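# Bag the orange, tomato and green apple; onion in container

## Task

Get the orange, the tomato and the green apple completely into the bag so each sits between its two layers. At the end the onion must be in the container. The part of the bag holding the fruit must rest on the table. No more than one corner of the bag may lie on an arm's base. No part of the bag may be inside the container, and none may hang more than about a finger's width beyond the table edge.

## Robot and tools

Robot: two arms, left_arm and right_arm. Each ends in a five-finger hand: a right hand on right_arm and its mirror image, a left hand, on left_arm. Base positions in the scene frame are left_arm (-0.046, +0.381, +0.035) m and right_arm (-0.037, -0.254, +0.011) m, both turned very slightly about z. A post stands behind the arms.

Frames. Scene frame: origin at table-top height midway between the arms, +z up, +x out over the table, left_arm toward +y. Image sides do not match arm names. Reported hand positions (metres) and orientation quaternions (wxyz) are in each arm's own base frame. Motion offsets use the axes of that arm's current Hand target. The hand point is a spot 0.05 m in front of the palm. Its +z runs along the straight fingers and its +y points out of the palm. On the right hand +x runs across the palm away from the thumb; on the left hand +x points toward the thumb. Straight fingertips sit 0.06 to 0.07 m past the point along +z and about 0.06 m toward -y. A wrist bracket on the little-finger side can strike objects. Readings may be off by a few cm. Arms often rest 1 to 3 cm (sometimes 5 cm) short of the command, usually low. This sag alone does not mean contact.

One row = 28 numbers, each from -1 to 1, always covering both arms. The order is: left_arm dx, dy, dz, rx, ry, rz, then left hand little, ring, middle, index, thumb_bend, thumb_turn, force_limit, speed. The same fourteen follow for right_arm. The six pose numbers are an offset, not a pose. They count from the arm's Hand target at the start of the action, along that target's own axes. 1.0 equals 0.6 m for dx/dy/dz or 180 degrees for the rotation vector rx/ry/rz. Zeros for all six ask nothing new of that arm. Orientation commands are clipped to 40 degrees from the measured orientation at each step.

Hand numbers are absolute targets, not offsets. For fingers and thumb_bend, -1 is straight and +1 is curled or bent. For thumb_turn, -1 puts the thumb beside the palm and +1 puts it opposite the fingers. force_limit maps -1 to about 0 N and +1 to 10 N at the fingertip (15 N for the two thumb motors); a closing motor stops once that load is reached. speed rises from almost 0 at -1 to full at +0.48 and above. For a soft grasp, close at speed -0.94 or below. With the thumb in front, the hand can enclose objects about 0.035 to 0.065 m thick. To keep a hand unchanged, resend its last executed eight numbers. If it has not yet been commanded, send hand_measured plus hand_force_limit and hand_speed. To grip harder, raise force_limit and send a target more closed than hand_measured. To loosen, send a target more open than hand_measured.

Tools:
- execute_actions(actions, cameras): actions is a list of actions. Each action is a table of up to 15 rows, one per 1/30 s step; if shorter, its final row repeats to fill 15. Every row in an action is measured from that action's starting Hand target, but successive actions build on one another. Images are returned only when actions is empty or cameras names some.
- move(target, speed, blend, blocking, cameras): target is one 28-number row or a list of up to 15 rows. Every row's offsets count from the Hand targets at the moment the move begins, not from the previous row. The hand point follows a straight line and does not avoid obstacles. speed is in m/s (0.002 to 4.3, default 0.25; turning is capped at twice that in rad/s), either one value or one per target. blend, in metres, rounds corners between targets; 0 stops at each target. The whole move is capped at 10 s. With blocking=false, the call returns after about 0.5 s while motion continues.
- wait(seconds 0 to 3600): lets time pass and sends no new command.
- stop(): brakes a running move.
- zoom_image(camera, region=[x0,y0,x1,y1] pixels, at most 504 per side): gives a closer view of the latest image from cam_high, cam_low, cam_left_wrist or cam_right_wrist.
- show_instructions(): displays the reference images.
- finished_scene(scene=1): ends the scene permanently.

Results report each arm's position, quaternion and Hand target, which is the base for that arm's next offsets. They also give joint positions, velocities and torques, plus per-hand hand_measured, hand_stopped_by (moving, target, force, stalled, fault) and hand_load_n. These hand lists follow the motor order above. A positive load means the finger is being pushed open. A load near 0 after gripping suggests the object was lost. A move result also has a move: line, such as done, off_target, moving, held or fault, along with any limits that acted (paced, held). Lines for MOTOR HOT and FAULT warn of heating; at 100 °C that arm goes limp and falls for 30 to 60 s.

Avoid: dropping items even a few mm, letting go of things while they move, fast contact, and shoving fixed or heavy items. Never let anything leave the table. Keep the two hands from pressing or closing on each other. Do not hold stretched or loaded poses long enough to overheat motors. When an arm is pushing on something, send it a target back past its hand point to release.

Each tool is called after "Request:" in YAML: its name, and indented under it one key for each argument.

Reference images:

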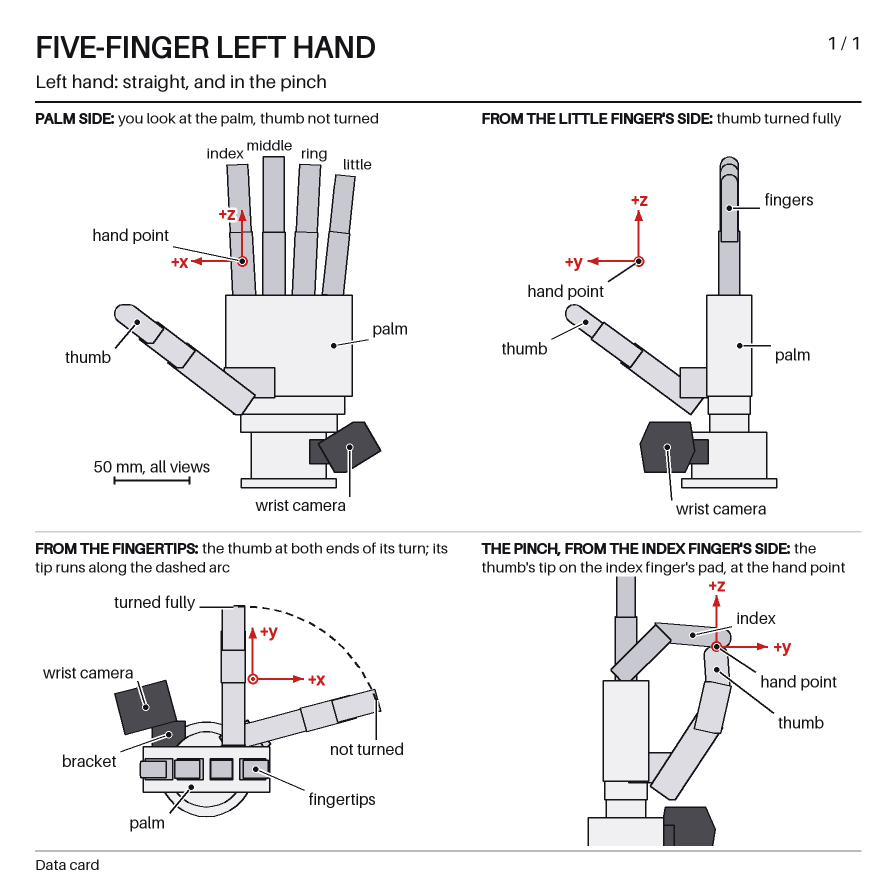

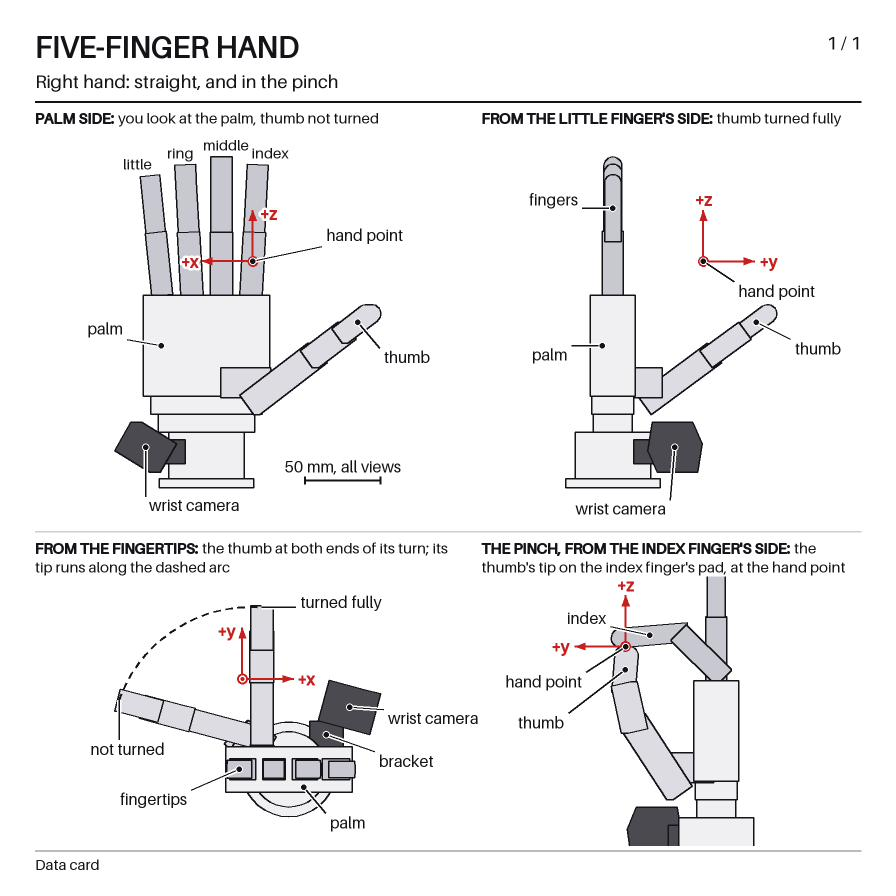

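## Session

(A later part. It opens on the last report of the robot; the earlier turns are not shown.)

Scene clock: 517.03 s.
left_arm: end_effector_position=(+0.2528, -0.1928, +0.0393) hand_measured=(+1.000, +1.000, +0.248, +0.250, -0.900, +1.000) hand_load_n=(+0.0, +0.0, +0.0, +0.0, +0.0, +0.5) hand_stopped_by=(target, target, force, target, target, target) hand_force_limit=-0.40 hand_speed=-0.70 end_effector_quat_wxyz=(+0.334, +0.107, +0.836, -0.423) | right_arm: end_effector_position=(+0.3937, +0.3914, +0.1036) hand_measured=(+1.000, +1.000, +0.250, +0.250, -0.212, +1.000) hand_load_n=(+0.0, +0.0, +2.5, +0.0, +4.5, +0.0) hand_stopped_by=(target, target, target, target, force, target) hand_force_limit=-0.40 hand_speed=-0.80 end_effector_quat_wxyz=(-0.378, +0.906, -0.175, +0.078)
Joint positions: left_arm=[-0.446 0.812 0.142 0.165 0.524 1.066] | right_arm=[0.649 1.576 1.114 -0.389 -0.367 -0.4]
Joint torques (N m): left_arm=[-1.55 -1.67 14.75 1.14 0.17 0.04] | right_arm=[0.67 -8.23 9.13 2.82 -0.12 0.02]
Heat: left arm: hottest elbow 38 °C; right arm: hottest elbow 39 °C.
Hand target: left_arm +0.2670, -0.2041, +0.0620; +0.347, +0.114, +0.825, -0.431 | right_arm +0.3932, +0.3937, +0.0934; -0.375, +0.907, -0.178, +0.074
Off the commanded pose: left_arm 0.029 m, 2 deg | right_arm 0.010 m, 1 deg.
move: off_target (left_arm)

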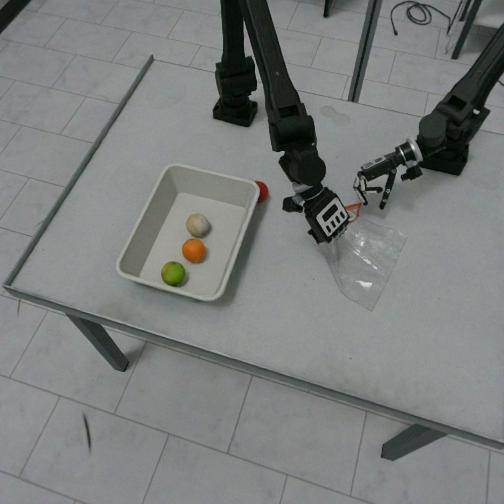

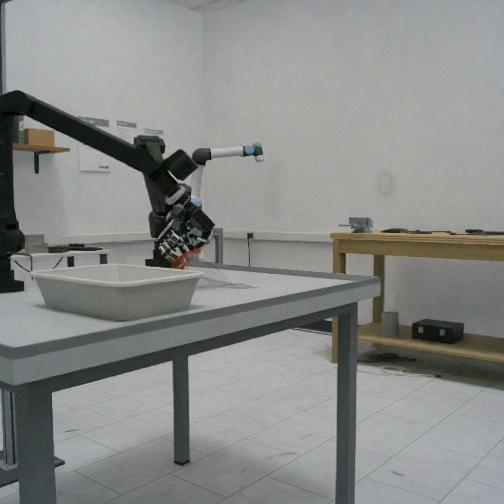

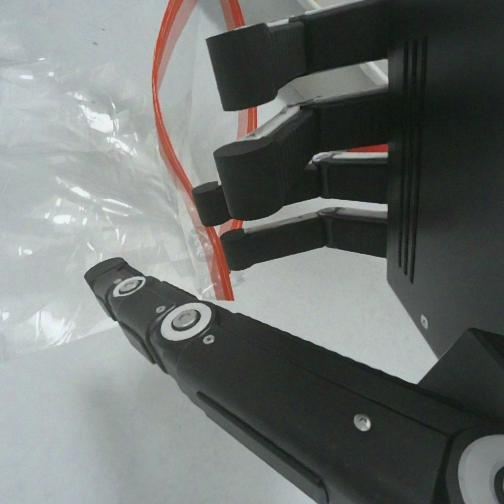

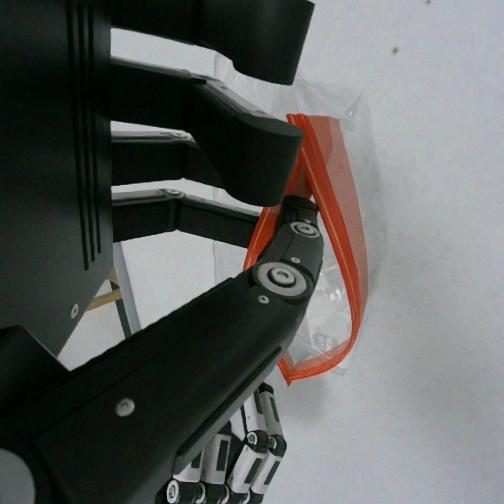

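Request:
move:
  target: [-0.0593,-0.0598,-0.1005,0,0,0,1,1,0.25,0.25,-0.9,1,-0.4,-0.7,0,0,0,0,0,0,1,1,0.25,0.25,0.1,1,-0.4,-0.8]
  speed: 0.1
  cameras: []

Request:
move:
  target: [0,0,0,0,0,0,1,1,0.25,0.25,-0.9,1,-0.4,-0.7,0.135,-0.0185,0.0185,0,-0.0864,0.0864,1,1,0.25,0.25,0.1,1,-0.4,-0.8]
  speed: 0.08
  cameras: ["cam_left_wrist","cam_high","cam_low","cam_right_wrist"]

Request:
zoom_image:
  camera: "cam_high"
  region: [290, 170, 430, 310]

Request:
zoom_image:
  camera: "cam_low"
  region: [150, 200, 270, 320]

Scene clock: 528.30 s.
left_arm: end_effector_position=(+0.2328, -0.1738, +0.1004) hand_measured=(+1.000, +1.000, +0.248, +0.250, -0.900, +1.000) hand_load_n=(+0.0, +0.0, +0.0, +0.0, +0.0, +0.5) hand_stopped_by=(target, target, force, target, target, target) hand_force_limit=-0.40 hand_speed=-0.70 end_effector_quat_wxyz=(+0.321, +0.107, +0.838, -0.429) | right_arm: end_effector_position=(+0.3937, +0.3914, +0.1036) hand_measured=(+1.000, +1.000, +0.250, +0.250, -0.212, +1.000) hand_load_n=(+0.0, +0.0, +2.5, +0.0, +4.5, +0.0) hand_stopped_by=(target, target, target, target, force, target) hand_force_limit=-0.40 hand_speed=-0.80 end_effector_quat_wxyz=(-0.378, +0.906, -0.175, +0.078)
Joint positions: left_arm=[-0.363 0.479 0.254 -0.324 0.616 1.11] | right_arm=[0.649 1.576 1.114 -0.389 -0.367 -0.4]
Joint torques (N m): left_arm=[0.26 -0.21 17.16 1.01 0.38 0.18] | right_arm=[0.62 -8.29 9.14 2.82 -0.12 0.02]
Heat: left arm: hottest elbow 39 °C; right arm: hottest elbow 39 °C.
Hand target: left_arm +0.2469, -0.1741, +0.1319; +0.347, +0.113, +0.825, -0.431 | right_arm +0.3932, +0.3937, +0.0934; -0.375, +0.907, -0.178, +0.074
Off the commanded pose: left_arm 0.035 m, 3 deg | right_arm 0.010 m, 1 deg.
move: off_target (left_arm)

Scene clock: 531.10 s.
left_arm: end_effector_position=(+0.2329, -0.1738, +0.1004) hand_measured=(+1.000, +1.000, +0.248, +0.250, -0.900, +1.000) hand_load_n=(+0.0, +0.0, +0.0, +0.0, +0.0, +0.5) hand_stopped_by=(target, target, force, target, target, target) hand_force_limit=-0.40 hand_speed=-0.70 end_effector_quat_wxyz=(+0.321, +0.107, +0.837, -0.429) | right_arm: end_effector_position=(+0.4614, +0.3751, +0.0916) hand_measured=(+1.000, +1.000, +0.250, +0.250, -0.212, +1.000) hand_load_n=(+0.0, +0.0, +2.5, +0.0, +4.5, +0.0) hand_stopped_by=(target, target, target, target, force, target) hand_force_limit=-0.40 hand_speed=-0.80 end_effector_quat_wxyz=(-0.401, +0.878, -0.242, -0.101)
Joint positions: left_arm=[-0.363 0.479 0.254 -0.324 0.616 1.11] | right_arm=[0.456 1.855 1.417 -0.648 -0.731 -0.388]
Joint torques (N m): left_arm=[0.26 -0.26 17.17 1.06 0.38 0.18] | right_arm=[-0.26 -11.11 12.78 1.18 -0.56 0.03]
Heat: left arm: hottest elbow 39 °C; right arm: hottest elbow 39 °C.
Hand target: left_arm +0.2470, -0.1741, +0.1319; +0.347, +0.113, +0.825, -0.431 | right_arm +0.4741, +0.3776, +0.0936; -0.403, +0.876, -0.246, -0.100
Off the commanded pose: left_arm 0.034 m, 3 deg | right_arm 0.013 m, 1 deg.
move: off_target (right_arm)

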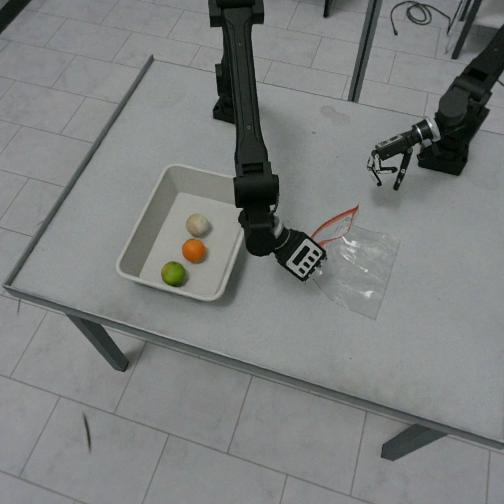

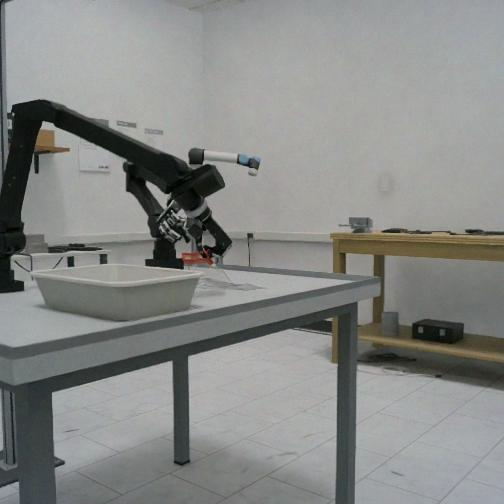

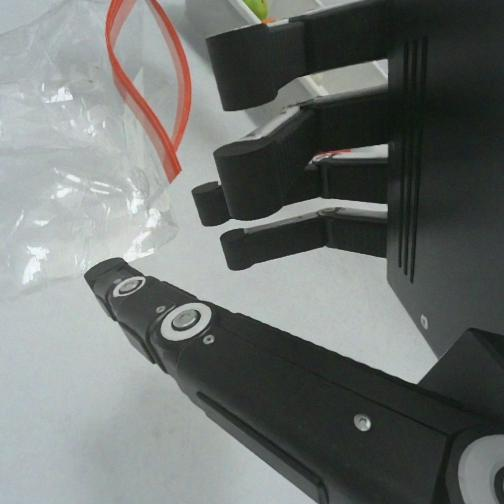

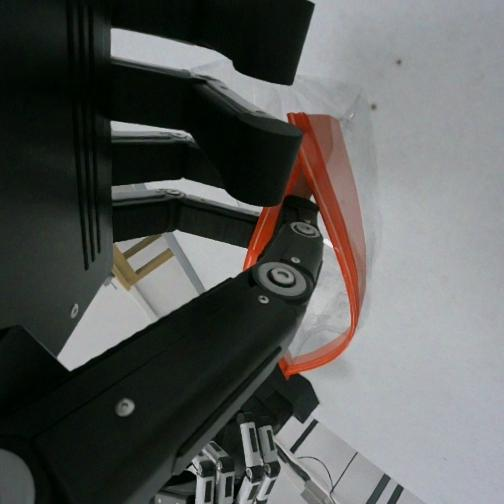

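Scaled by 3.600.

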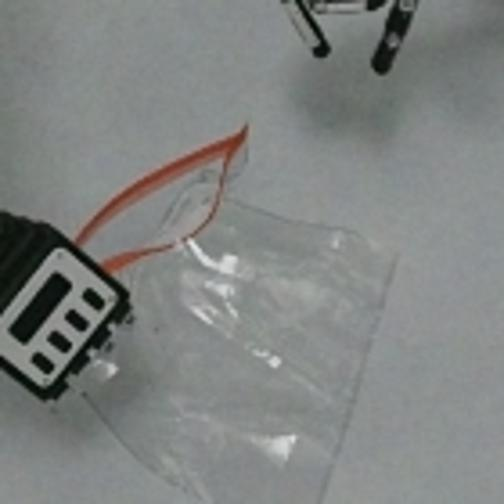

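Scaled by 4.200.

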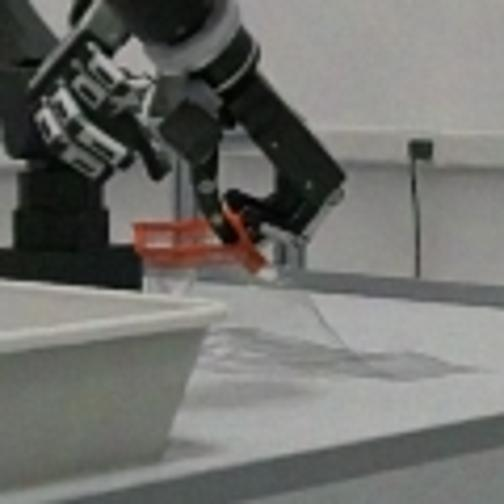

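Request:
zoom_image:
  camera: "cam_low"
  region: [175, 235, 235, 295]

Request:
zoom_image:
  camera: "cam_right_wrist"
  region: [230, 90, 400, 400]

Request:
zoom_image:
  camera: "cam_high"
  region: [300, 190, 380, 270]

Scaled by 8.400.

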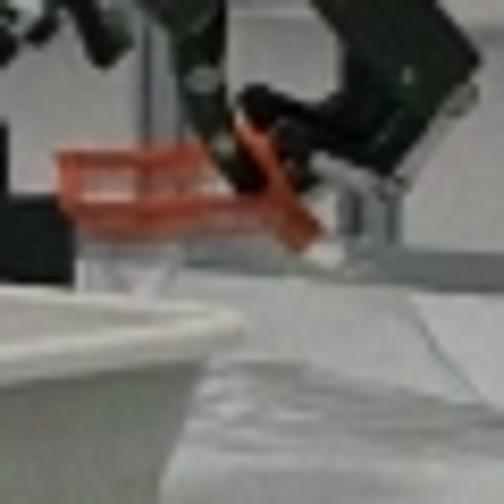

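Scaled by 1.626.

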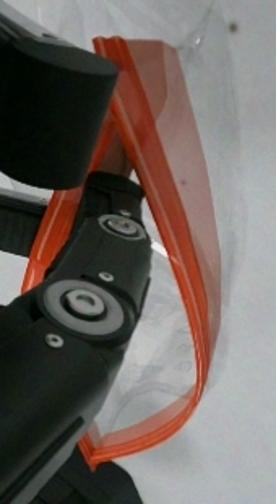

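Scaled by 6.300.

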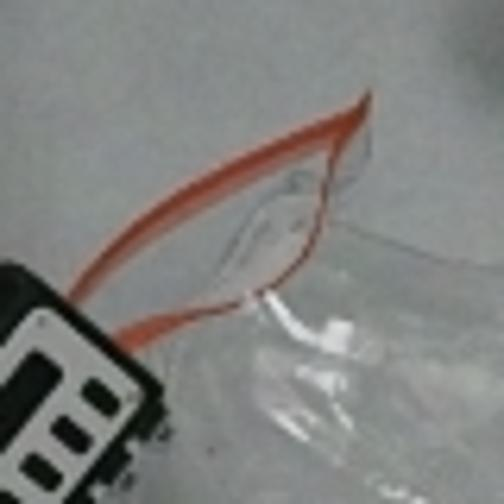

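Request:
move:
  target: [-0.0709,0.0276,-0.1375,0,0,0,1,1,0.25,0.25,-0.9,1,-0.4,-0.7,0,0,0,0,0,0,1,1,0.25,0.25,0.1,1,-0.4,-0.8]
  speed: 0.12
  cameras: []

Request:
move:
  target: [0,0,0,0,0,0,1,1,0.25,0.25,-0.9,1,-0.4,-0.7,-0.1122,0.1067,-0.1447,0.1121,0.197,0.1967,1,1,0.25,0.25,0.1,1,-0.4,-0.8]
  speed: 0.12
  cameras: ["cam_left_wrist","cam_high","cam_low","cam_right_wrist"]

Request:
zoom_image:
  camera: "cam_high"
  region: [270, 150, 430, 310]

Request:
zoom_image:
  camera: "cam_low"
  region: [130, 180, 250, 300]

Scene clock: 555.50 s.
left_arm: end_effector_position=(+0.2358, -0.0989, +0.1575) hand_measured=(+1.000, +1.000, +0.248, +0.250, -0.900, +1.000) hand_load_n=(+0.0, +0.0, +0.0, +0.0, +0.0, +0.5) hand_stopped_by=(target, target, force, target, target, target) hand_force_limit=-0.40 hand_speed=-0.70 end_effector_quat_wxyz=(+0.329, +0.106, +0.830, -0.438) | right_arm: end_effector_position=(+0.4613, +0.3751, +0.0916) hand_measured=(+1.000, +1.000, +0.250, +0.250, -0.212, +1.000) hand_load_n=(+0.0, +0.0, +2.5, +0.0, +4.5, +0.0) hand_stopped_by=(target, target, target, target, force, target) hand_force_limit=-0.40 hand_speed=-0.80 end_effector_quat_wxyz=(-0.401, +0.878, -0.242, -0.101)
Joint positions: left_arm=[0.165 0.48 0.445 -0.865 1.035 1.597] | right_arm=[0.456 1.855 1.417 -0.649 -0.731 -0.388]
Joint torques (N m): left_arm=[0.09 1.67 16.88 0.55 0.72 0.17] | right_arm=[-0.26 -11.16 12.79 1.22 -0.56 0.03]
Motor temperatures (°C): left_arm=[31 32 43 29 27 27] | right_arm=[28 36 41 27 30 28]
Heat: left arm: hottest elbow 43 °C; right arm: hottest elbow 41 °C.
Hand target: left_arm +0.2469, -0.0941, +0.1819; +0.347, +0.113, +0.825, -0.431 | right_arm +0.4740, +0.3776, +0.0936; -0.402, +0.876, -0.247, -0.100
Off the commanded pose: left_arm 0.027 m, 2 deg | right_arm 0.013 m, 1 deg.
move: off_target (left_arm)

Scene clock: 560.07 s.
left_arm: end_effector_position=(+0.2358, -0.0989, +0.1575) hand_measured=(+1.000, +1.000, +0.248, +0.250, -0.900, +1.000) hand_load_n=(+0.0, +0.0, +0.5, +0.0, +0.0, +0.0) hand_stopped_by=(target, target, force, target, target, target) hand_force_limit=-0.40 hand_speed=-0.70 end_effector_quat_wxyz=(+0.329, +0.106, +0.830, -0.437) | right_arm: end_effector_position=(+0.3849, +0.2975, +0.1331) hand_measured=(+1.000, +1.000, +0.250, +0.250, -0.212, +1.000) hand_load_n=(+0.0, +0.0, +2.5, +0.0, +4.5, +0.0) hand_stopped_by=(target, target, target, target, force, target) hand_force_limit=-0.40 hand_speed=-0.80 end_effector_quat_wxyz=(-0.402, +0.669, -0.617, +0.096)
Joint positions: left_arm=[0.165 0.48 0.445 -0.865 1.035 1.597] | right_arm=[0.527 1.255 0.784 -0.249 -0.048 0.468]
Joint torques (N m): left_arm=[0.09 1.67 16.87 0.55 0.72 0.18] | right_arm=[1.08 -5.95 9.17 2.56 0.04 0.04]
Heat: left arm: hottest elbow 44 °C; right arm: hottest elbow 41 °C.
Hand target: left_arm +0.2469, -0.0941, +0.1819; +0.347, +0.113, +0.825, -0.431 | right_arm +0.3813, +0.3003, +0.1336; -0.404, +0.669, -0.617, +0.094
Off the commanded pose: left_arm 0.027 m, 2 deg | right_arm 0.004 m, 0 deg.
move: done

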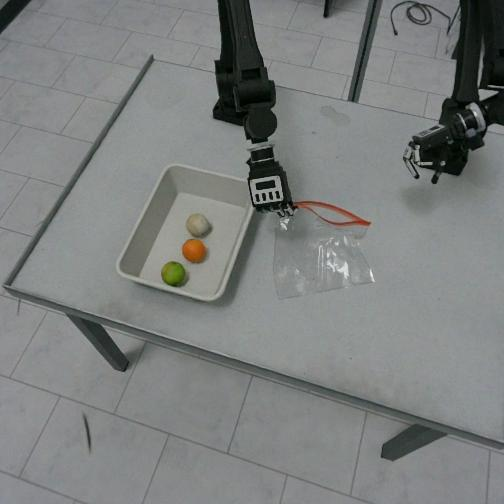

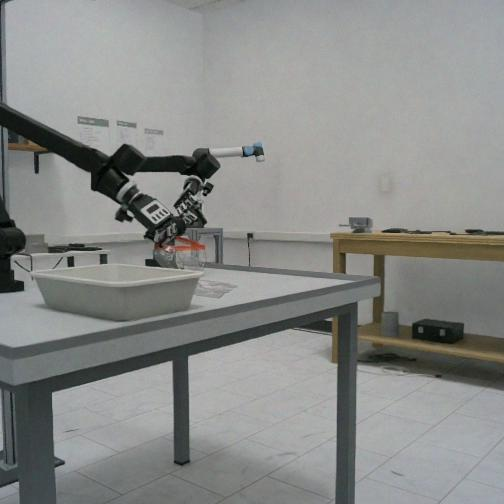

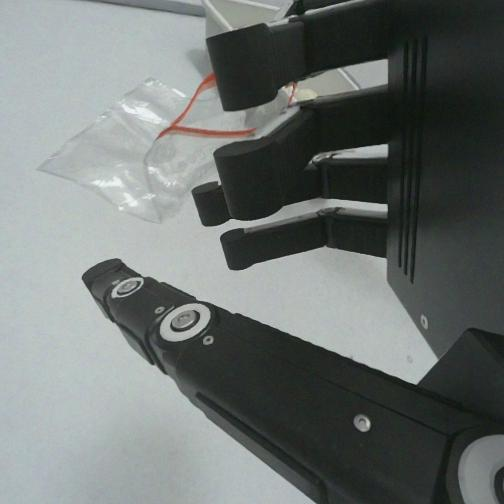

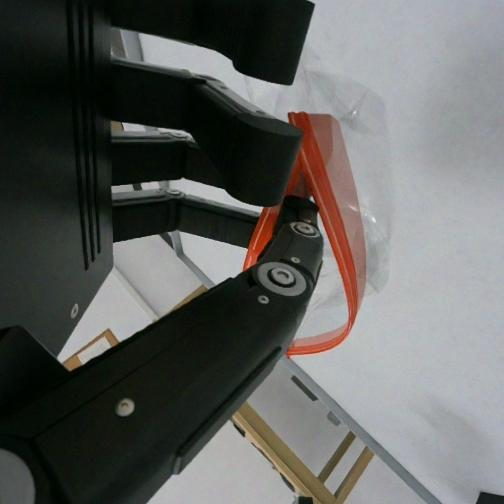

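Scaled by 3.150.

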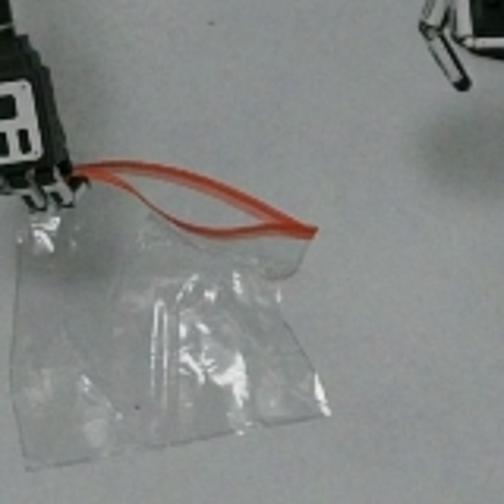

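Scaled by 4.200.

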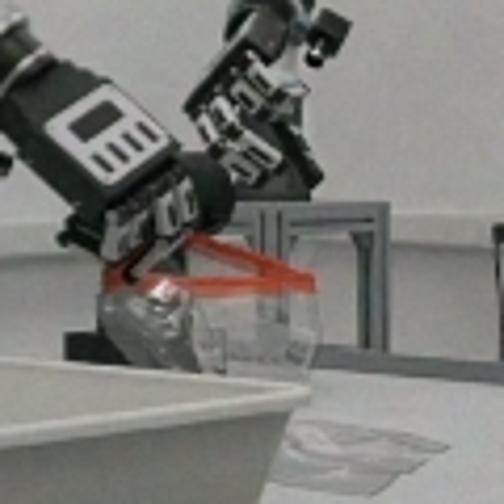

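Request:
move:
  target: [-0.1312,-0.0058,0.2663,-0.2261,-0.2210,-0.4225,1,1,-0.3,-0.3,-0.5,1,-0.4,-0.7,0,0,0,0,0,0,1,1,0.25,0.25,0.1,1,-0.4,-0.8]
  speed: 0.15
  cameras: ["cam_left_wrist","cam_high","cam_low","cam_right_wrist"]

Request:
zoom_image:
  camera: "cam_high"
  region: [270, 130, 430, 290]

Scene clock: 571.63 s.
left_arm: end_effector_position=(+0.3668, -0.1989, +0.1541) hand_measured=(+1.000, +1.000, -0.300, -0.300, -0.500, +1.000) hand_load_n=(+0.0, +0.0, +0.0, +0.0, +0.0, +0.0) hand_stopped_by=(target, target, target, target, target, target) hand_force_limit=-0.40 hand_speed=-0.70 end_effector_quat_wxyz=(-0.270, +0.656, -0.658, +0.254) | right_arm: end_effector_position=(+0.3849, +0.2975, +0.1332) hand_measured=(+1.000, +1.000, +0.250, +0.250, -0.212, +1.000) hand_load_n=(+0.0, +0.0, +2.0, +0.0, +4.5, +0.0) hand_stopped_by=(target, target, target, target, force, target) hand_force_limit=-0.40 hand_speed=-0.80 end_effector_quat_wxyz=(-0.402, +0.669, -0.618, +0.096)
Joint positions: left_arm=[-0.556 1.106 0.83 -0.625 -0.39 -0.416] | right_arm=[0.527 1.255 0.784 -0.249 -0.048 0.468]
Joint torques (N m): left_arm=[-1.73 -5.54 16.7 0.68 -0.32 -0.03] | right_arm=[1.14 -6.01 9.17 2.58 0.04 0.05]
Heat: left arm: hottest elbow 44 °C; right arm: hottest elbow 41 °C.
Hand target: left_arm +0.3789, -0.2137, +0.1750; -0.271, +0.653, -0.653, +0.271 | right_arm +0.3813, +0.3003, +0.1336; -0.404, +0.669, -0.617, +0.094
Off the commanded pose: left_arm 0.028 m, 2 deg | right_arm 0.005 m, 0 deg.
move: off_target (left_arm)

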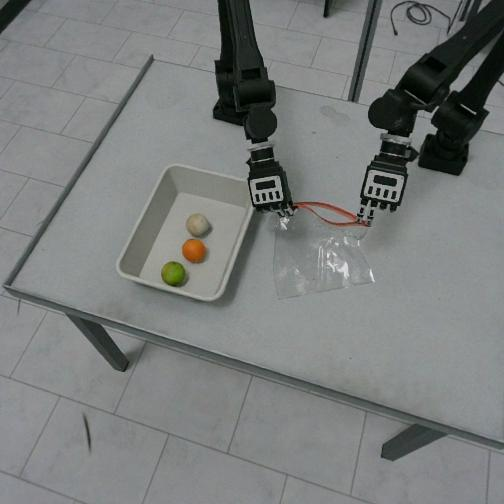

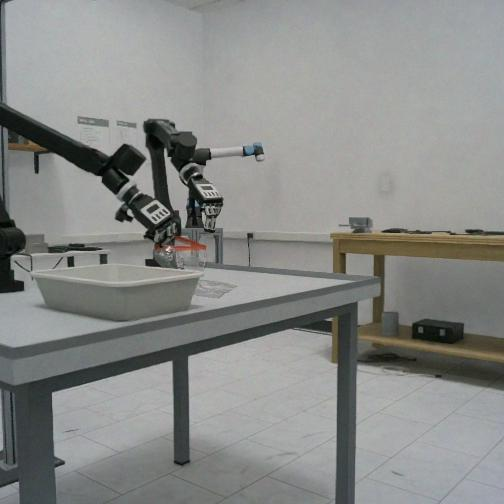

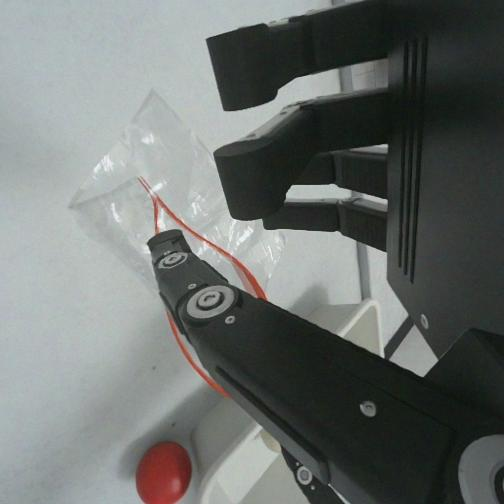

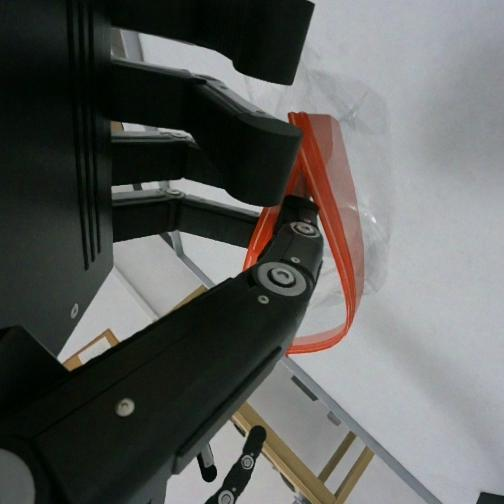

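Scaled by 3.150.

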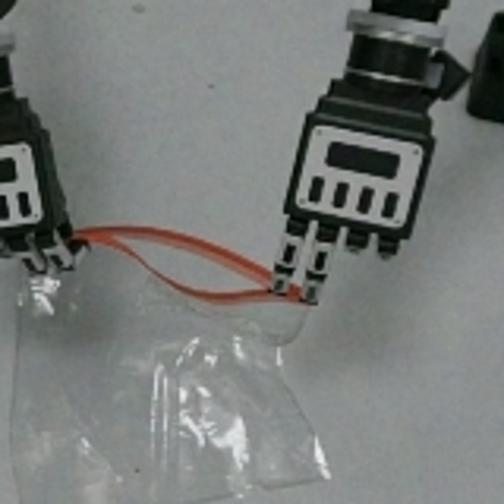

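Request:
move:
  target: [0,0.0707,0.0707,0,0,0,1,1,-0.3,-0.3,-0.5,1,-0.4,-0.7,0,0,0,0,0,0,1,1,0.25,0.25,0.1,1,-0.4,-0.8]
  speed: 0.08
  cameras: ["cam_left_wrist","cam_high","cam_low"]

Request:
zoom_image:
  camera: "cam_high"
  region: [290, 160, 410, 280]

Request:
zoom_image:
  camera: "cam_low"
  region: [150, 190, 240, 280]

Request:
zoom_image:
  camera: "cam_left_wrist"
  region: [100, 130, 350, 380]

Scene clock: 574.60 s.
left_arm: end_effector_position=(+0.3816, -0.2080, +0.1218) hand_measured=(+1.000, +1.000, -0.300, -0.300, -0.500, +1.000) hand_load_n=(+0.0, +0.0, +0.0, +0.0, -0.5, +0.0) hand_stopped_by=(target, target, target, target, target, target) hand_force_limit=-0.40 hand_speed=-0.70 end_effector_quat_wxyz=(-0.274, +0.654, -0.651, +0.270) | right_arm: end_effector_position=(+0.3849, +0.2975, +0.1332) hand_measured=(+1.000, +1.000, +0.250, +0.250, -0.212, +1.000) hand_load_n=(+0.0, +0.0, +2.0, +0.0, +4.5, +0.0) hand_stopped_by=(target, target, target, target, force, target) hand_force_limit=-0.40 hand_speed=-0.80 end_effector_quat_wxyz=(-0.402, +0.669, -0.618, +0.096)
Joint positions: left_arm=[-0.556 1.17 0.772 -0.467 -0.39 -0.416] | right_arm=[0.527 1.255 0.784 -0.249 -0.048 0.468]
Joint torques (N m): left_arm=[-1.79 -6.3 10.82 1.74 -0.31 -0.02] | right_arm=[1.08 -6.01 9.17 2.58 0.05 0.05]
Heat: left arm: hottest elbow 44 °C; right arm: hottest elbow 40 °C.
Hand target: left_arm +0.3790, -0.2136, +0.1151; -0.271, +0.653, -0.653, +0.271 | right_arm +0.3813, +0.3003, +0.1336; -0.404, +0.669, -0.617, +0.094
Off the commanded pose: left_arm 0.009 m, 0 deg | right_arm 0.005 m, 0 deg.
move: done
Images, in order (width x height): cam_high 504x504, cam_low 504x504, cam_left_wrist 504x504.

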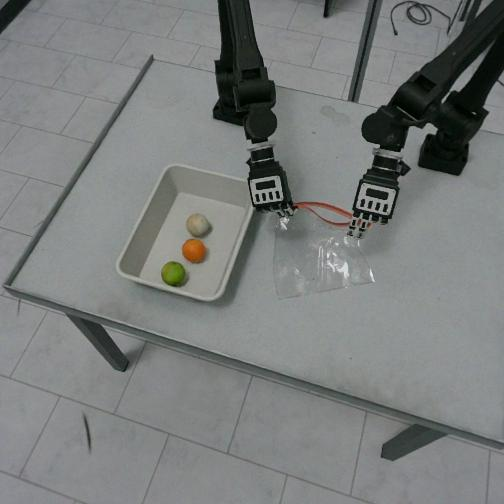

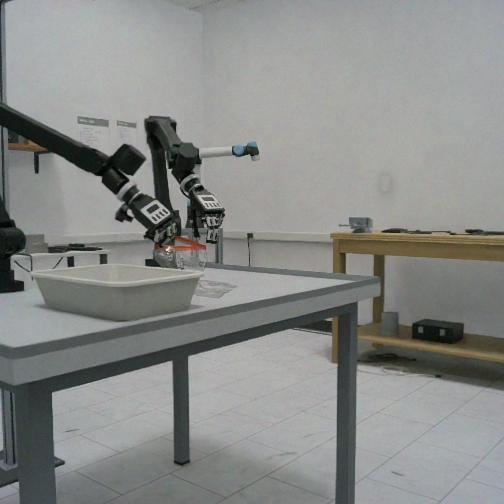

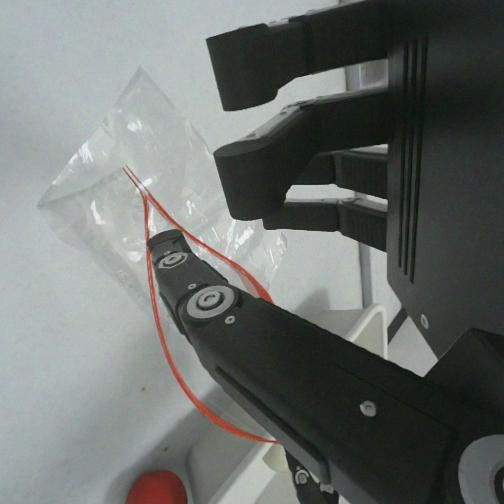

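Scaled by 4.200.

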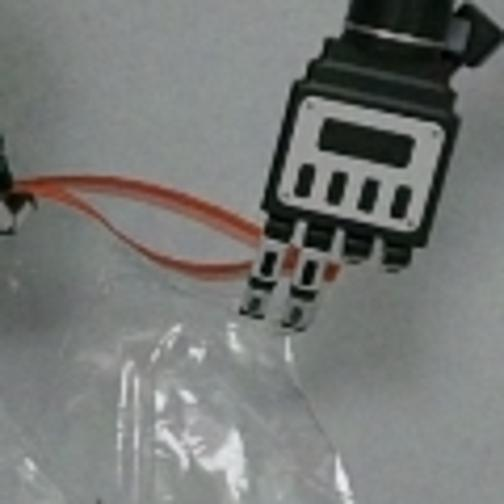

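Scaled by 5.600.

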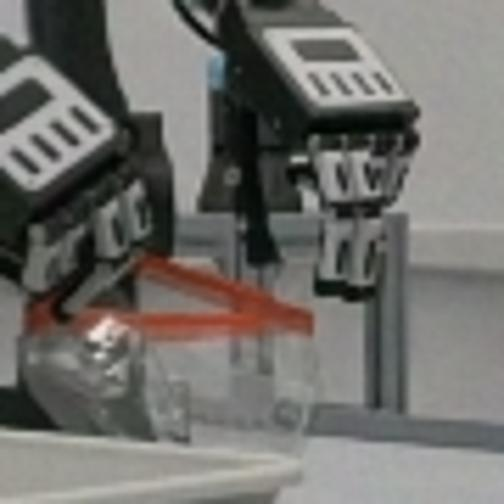

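Scaled by 2.016.

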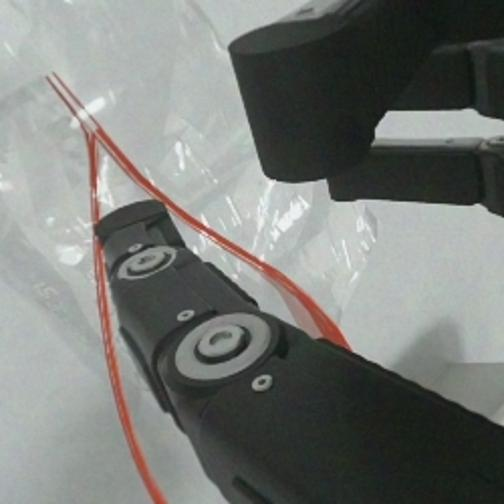

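Request:
move:
  target: [0,0,0,0,0,0,1,1,-0.3,-0.3,-0.15,1,-0.4,-0.7,0,0,0,0,0,0,1,1,0.25,0.25,0.1,1,-0.4,-0.8]
  speed: 0.08
  cameras: ["cam_left_wrist"]

Request:
zoom_image:
  camera: "cam_left_wrist"
  region: [100, 130, 350, 380]

Scene clock: 577.47 s.
left_arm: end_effector_position=(+0.3816, -0.2080, +0.1218) hand_measured=(+1.000, +1.000, -0.300, -0.300, -0.150, +1.000) hand_load_n=(+0.0, +0.0, +0.0, +0.0, +0.0, +0.0) hand_stopped_by=(target, target, target, target, target, target) hand_force_limit=-0.40 hand_speed=-0.70 end_effector_quat_wxyz=(-0.274, +0.654, -0.651, +0.270) | right_arm: end_effector_position=(+0.3849, +0.2975, +0.1332) hand_measured=(+1.000, +1.000, +0.250, +0.250, -0.212, +1.000) hand_load_n=(+0.0, +0.5, +2.0, +0.0, +4.5, +0.0) hand_stopped_by=(target, target, target, target, force, target) hand_force_limit=-0.40 hand_speed=-0.80 end_effector_quat_wxyz=(-0.402, +0.669, -0.618, +0.096)
Joint positions: left_arm=[-0.556 1.17 0.772 -0.467 -0.39 -0.416] | right_arm=[0.527 1.255 0.784 -0.249 -0.048 0.468]
Joint torques (N m): left_arm=[-1.73 -6.24 10.81 1.76 -0.31 -0.02] | right_arm=[1.08 -5.95 9.16 2.58 0.04 0.05]
Heat: left arm: hottest elbow 43 °C; right arm: hottest elbow 40 °C.
Hand target: left_arm +0.3790, -0.2136, +0.1151; -0.271, +0.653, -0.653, +0.271 | right_arm +0.3813, +0.3003, +0.1336; -0.404, +0.669, -0.617, +0.094
Off the commanded pose: left_arm 0.009 m, 0 deg | right_arm 0.005 m, 0 deg.
move: done

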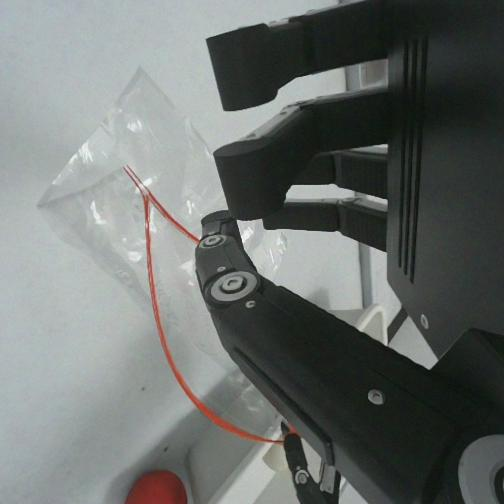

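Scaled by 2.016.

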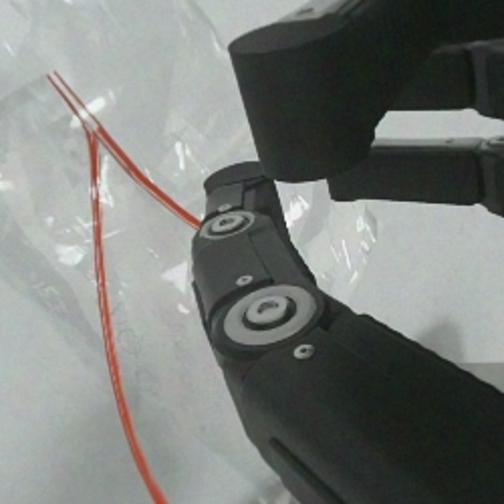

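Request:
move:
  target: [0,0.0236,0.0236,0,0,0,1,1,-0.3,-0.3,-0.15,1,-0.4,-0.7,0,0,0,0,0,0,1,1,0.25,0.25,0.1,1,-0.4,-0.8]
  speed: 0.05
  cameras: ["cam_left_wrist","cam_high","cam_low"]

Request:
zoom_image:
  camera: "cam_left_wrist"
  region: [100, 130, 350, 380]

Request:
zoom_image:
  camera: "cam_low"
  region: [170, 210, 230, 270]

Scene clock: 580.70 s.
left_arm: end_effector_position=(+0.3824, -0.2085, +0.1030) hand_measured=(+1.000, +1.000, -0.300, -0.300, -0.150, +1.000) hand_load_n=(+0.0, +0.0, +0.0, +0.0, +0.0, +0.0) hand_stopped_by=(target, target, target, target, target, target) hand_force_limit=-0.40 hand_speed=-0.70 end_effector_quat_wxyz=(-0.274, +0.654, -0.650, +0.272) | right_arm: end_effector_position=(+0.3849, +0.2975, +0.1332) hand_measured=(+1.000, +1.000, +0.250, +0.250, -0.212, +1.000) hand_load_n=(+0.0, +0.0, +2.5, +0.0, +4.5, +0.0) hand_stopped_by=(target, target, target, target, force, target) hand_force_limit=-0.40 hand_speed=-0.80 end_effector_quat_wxyz=(-0.402, +0.669, -0.618, +0.096)
Joint positions: left_arm=[-0.556 1.197 0.738 -0.403 -0.39 -0.416] | right_arm=[0.527 1.255 0.784 -0.249 -0.048 0.468]
Joint torques (N m): left_arm=[-1.73 -6.36 10.44 1.76 -0.31 -0.02] | right_arm=[1.08 -5.95 9.17 2.56 0.04 0.05]
Heat: left arm: hottest elbow 42 °C; right arm: hottest elbow 40 °C.
Hand target: left_arm +0.3790, -0.2135, +0.0950; -0.271, +0.653, -0.653, +0.270 | right_arm +0.3813, +0.3003, +0.1336; -0.404, +0.669, -0.617, +0.094
Off the commanded pose: left_arm 0.010 m, 1 deg | right_arm 0.005 m, 0 deg.
move: done
Images, in order (width x height): cam_high 504x504, cam_low 504x504, cam_left_wrist 504x504.

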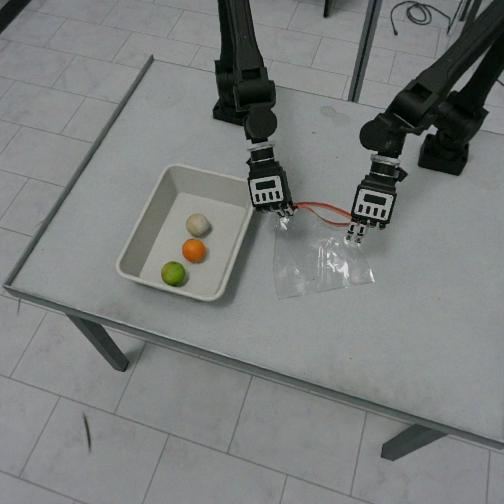

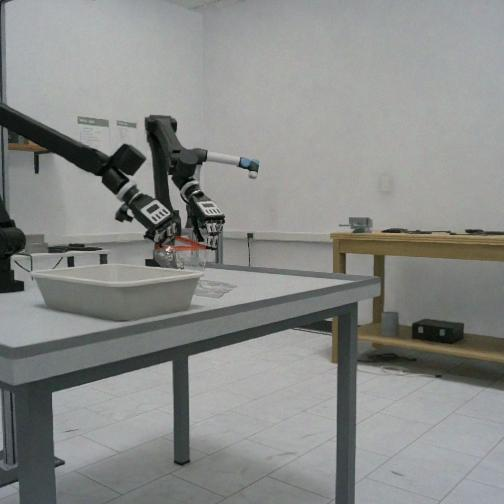

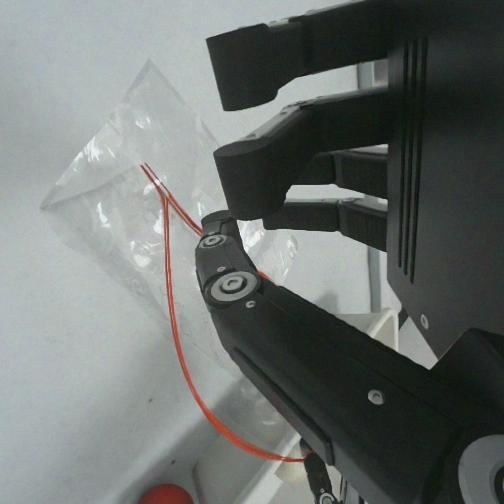

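Scaled by 2.016.

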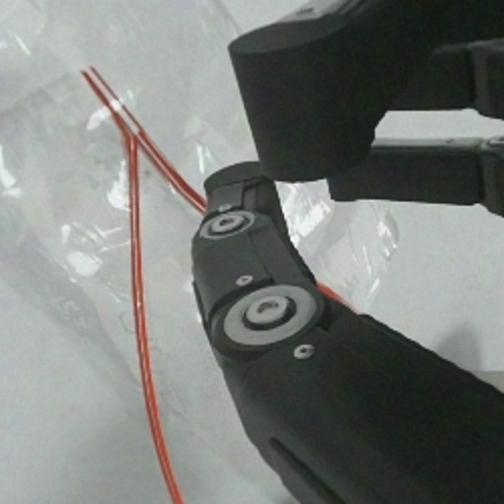

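Scaled by 8.400.

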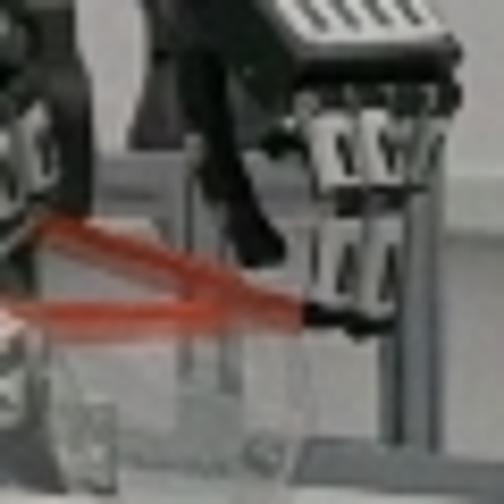

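Request:
move:
  target: [0,0.0236,0.0236,0,0,0,1,1,-0.3,-0.3,-0.15,1,-0.4,-0.7,0,0,0,0,0,0,1,1,0.25,0.25,0.1,1,-0.4,-0.8]
  speed: 0.05
  cameras: ["cam_left_wrist","cam_high","cam_low"]

Request:
zoom_image:
  camera: "cam_left_wrist"
  region: [100, 130, 350, 380]

Request:
zoom_image:
  camera: "cam_low"
  region: [170, 210, 230, 270]

Request:
zoom_image:
  camera: "cam_high"
  region: [310, 180, 390, 260]

Scene clock: 583.03 s.
left_arm: end_effector_position=(+0.3829, -0.2088, +0.0830) hand_measured=(+1.000, +1.000, -0.300, -0.300, -0.150, +1.000) hand_load_n=(+0.0, +0.0, +0.0, +0.5, +0.0, +0.0) hand_stopped_by=(target, target, target, target, target, target) hand_force_limit=-0.40 hand_speed=-0.70 end_effector_quat_wxyz=(-0.274, +0.654, -0.650, +0.272) | right_arm: end_effector_position=(+0.3849, +0.2975, +0.1332) hand_measured=(+1.000, +1.000, +0.250, +0.250, -0.212, +1.000) hand_load_n=(+0.0, +0.0, +2.5, +0.0, +4.5, +0.0) hand_stopped_by=(target, target, target, target, force, target) hand_force_limit=-0.40 hand_speed=-0.80 end_effector_quat_wxyz=(-0.402, +0.669, -0.618, +0.096)
Joint positions: left_arm=[-0.556 1.23 0.704 -0.336 -0.39 -0.416] | right_arm=[0.527 1.255 0.784 -0.249 -0.048 0.468]
Joint torques (N m): left_arm=[-1.79 -6.48 10.14 1.74 -0.3 -0.02] | right_arm=[1.08 -5.95 9.17 2.58 0.04 0.05]
Heat: left arm: hottest elbow 42 °C; right arm: hottest elbow 40 °C.
Hand target: left_arm +0.3790, -0.2136, +0.0751; -0.271, +0.653, -0.653, +0.271 | right_arm +0.3813, +0.3003, +0.1336; -0.404, +0.669, -0.617, +0.094
Off the commanded pose: left_arm 0.010 m, 1 deg | right_arm 0.005 m, 0 deg.
move: done
Images, in order (width x height): cam_high 504x504, cam_low 504x504, cam_left_wrist 504x504.

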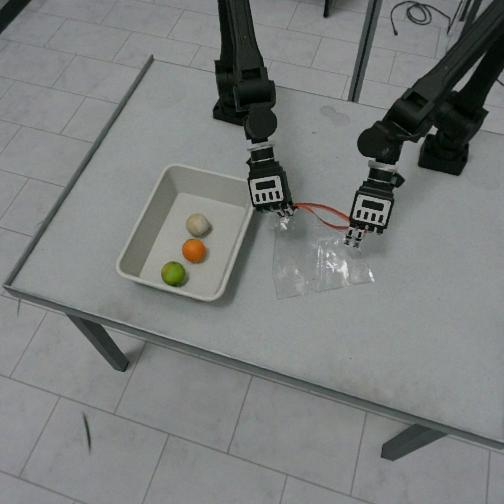

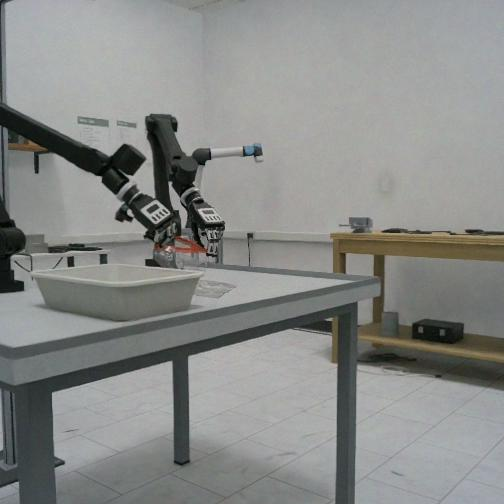

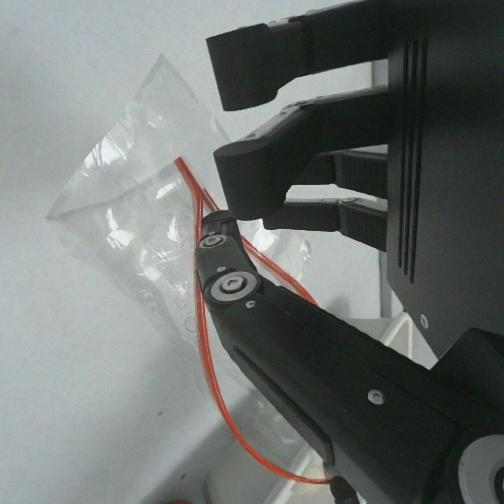

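Scaled by 2.016.

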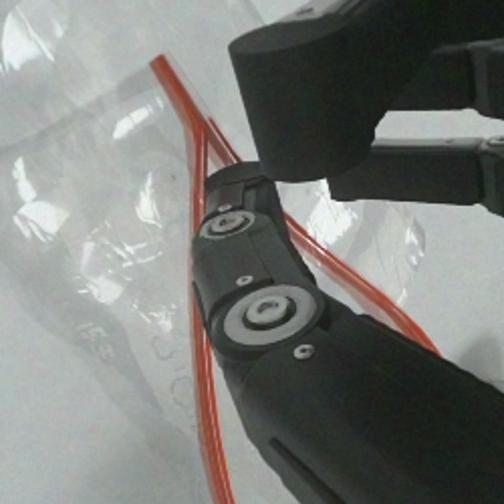

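Scaled by 8.400.

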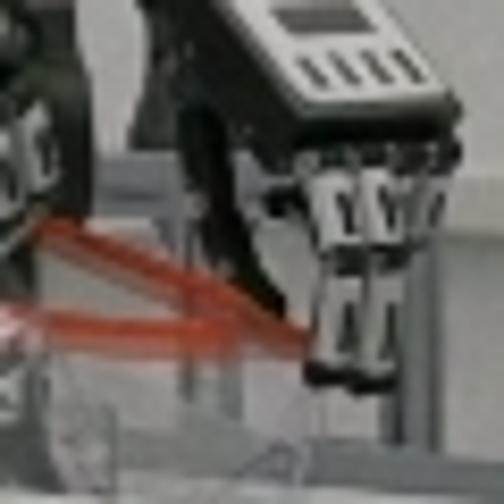

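Scaled by 6.300.

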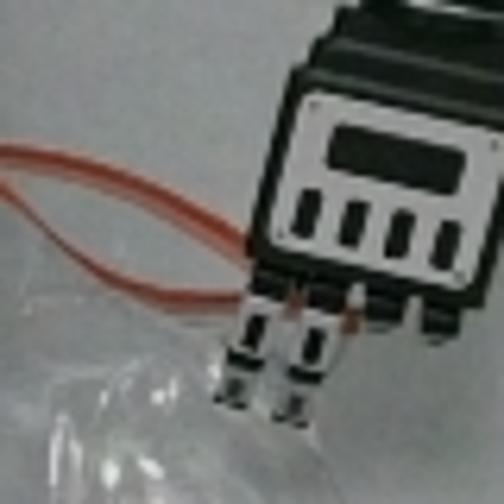

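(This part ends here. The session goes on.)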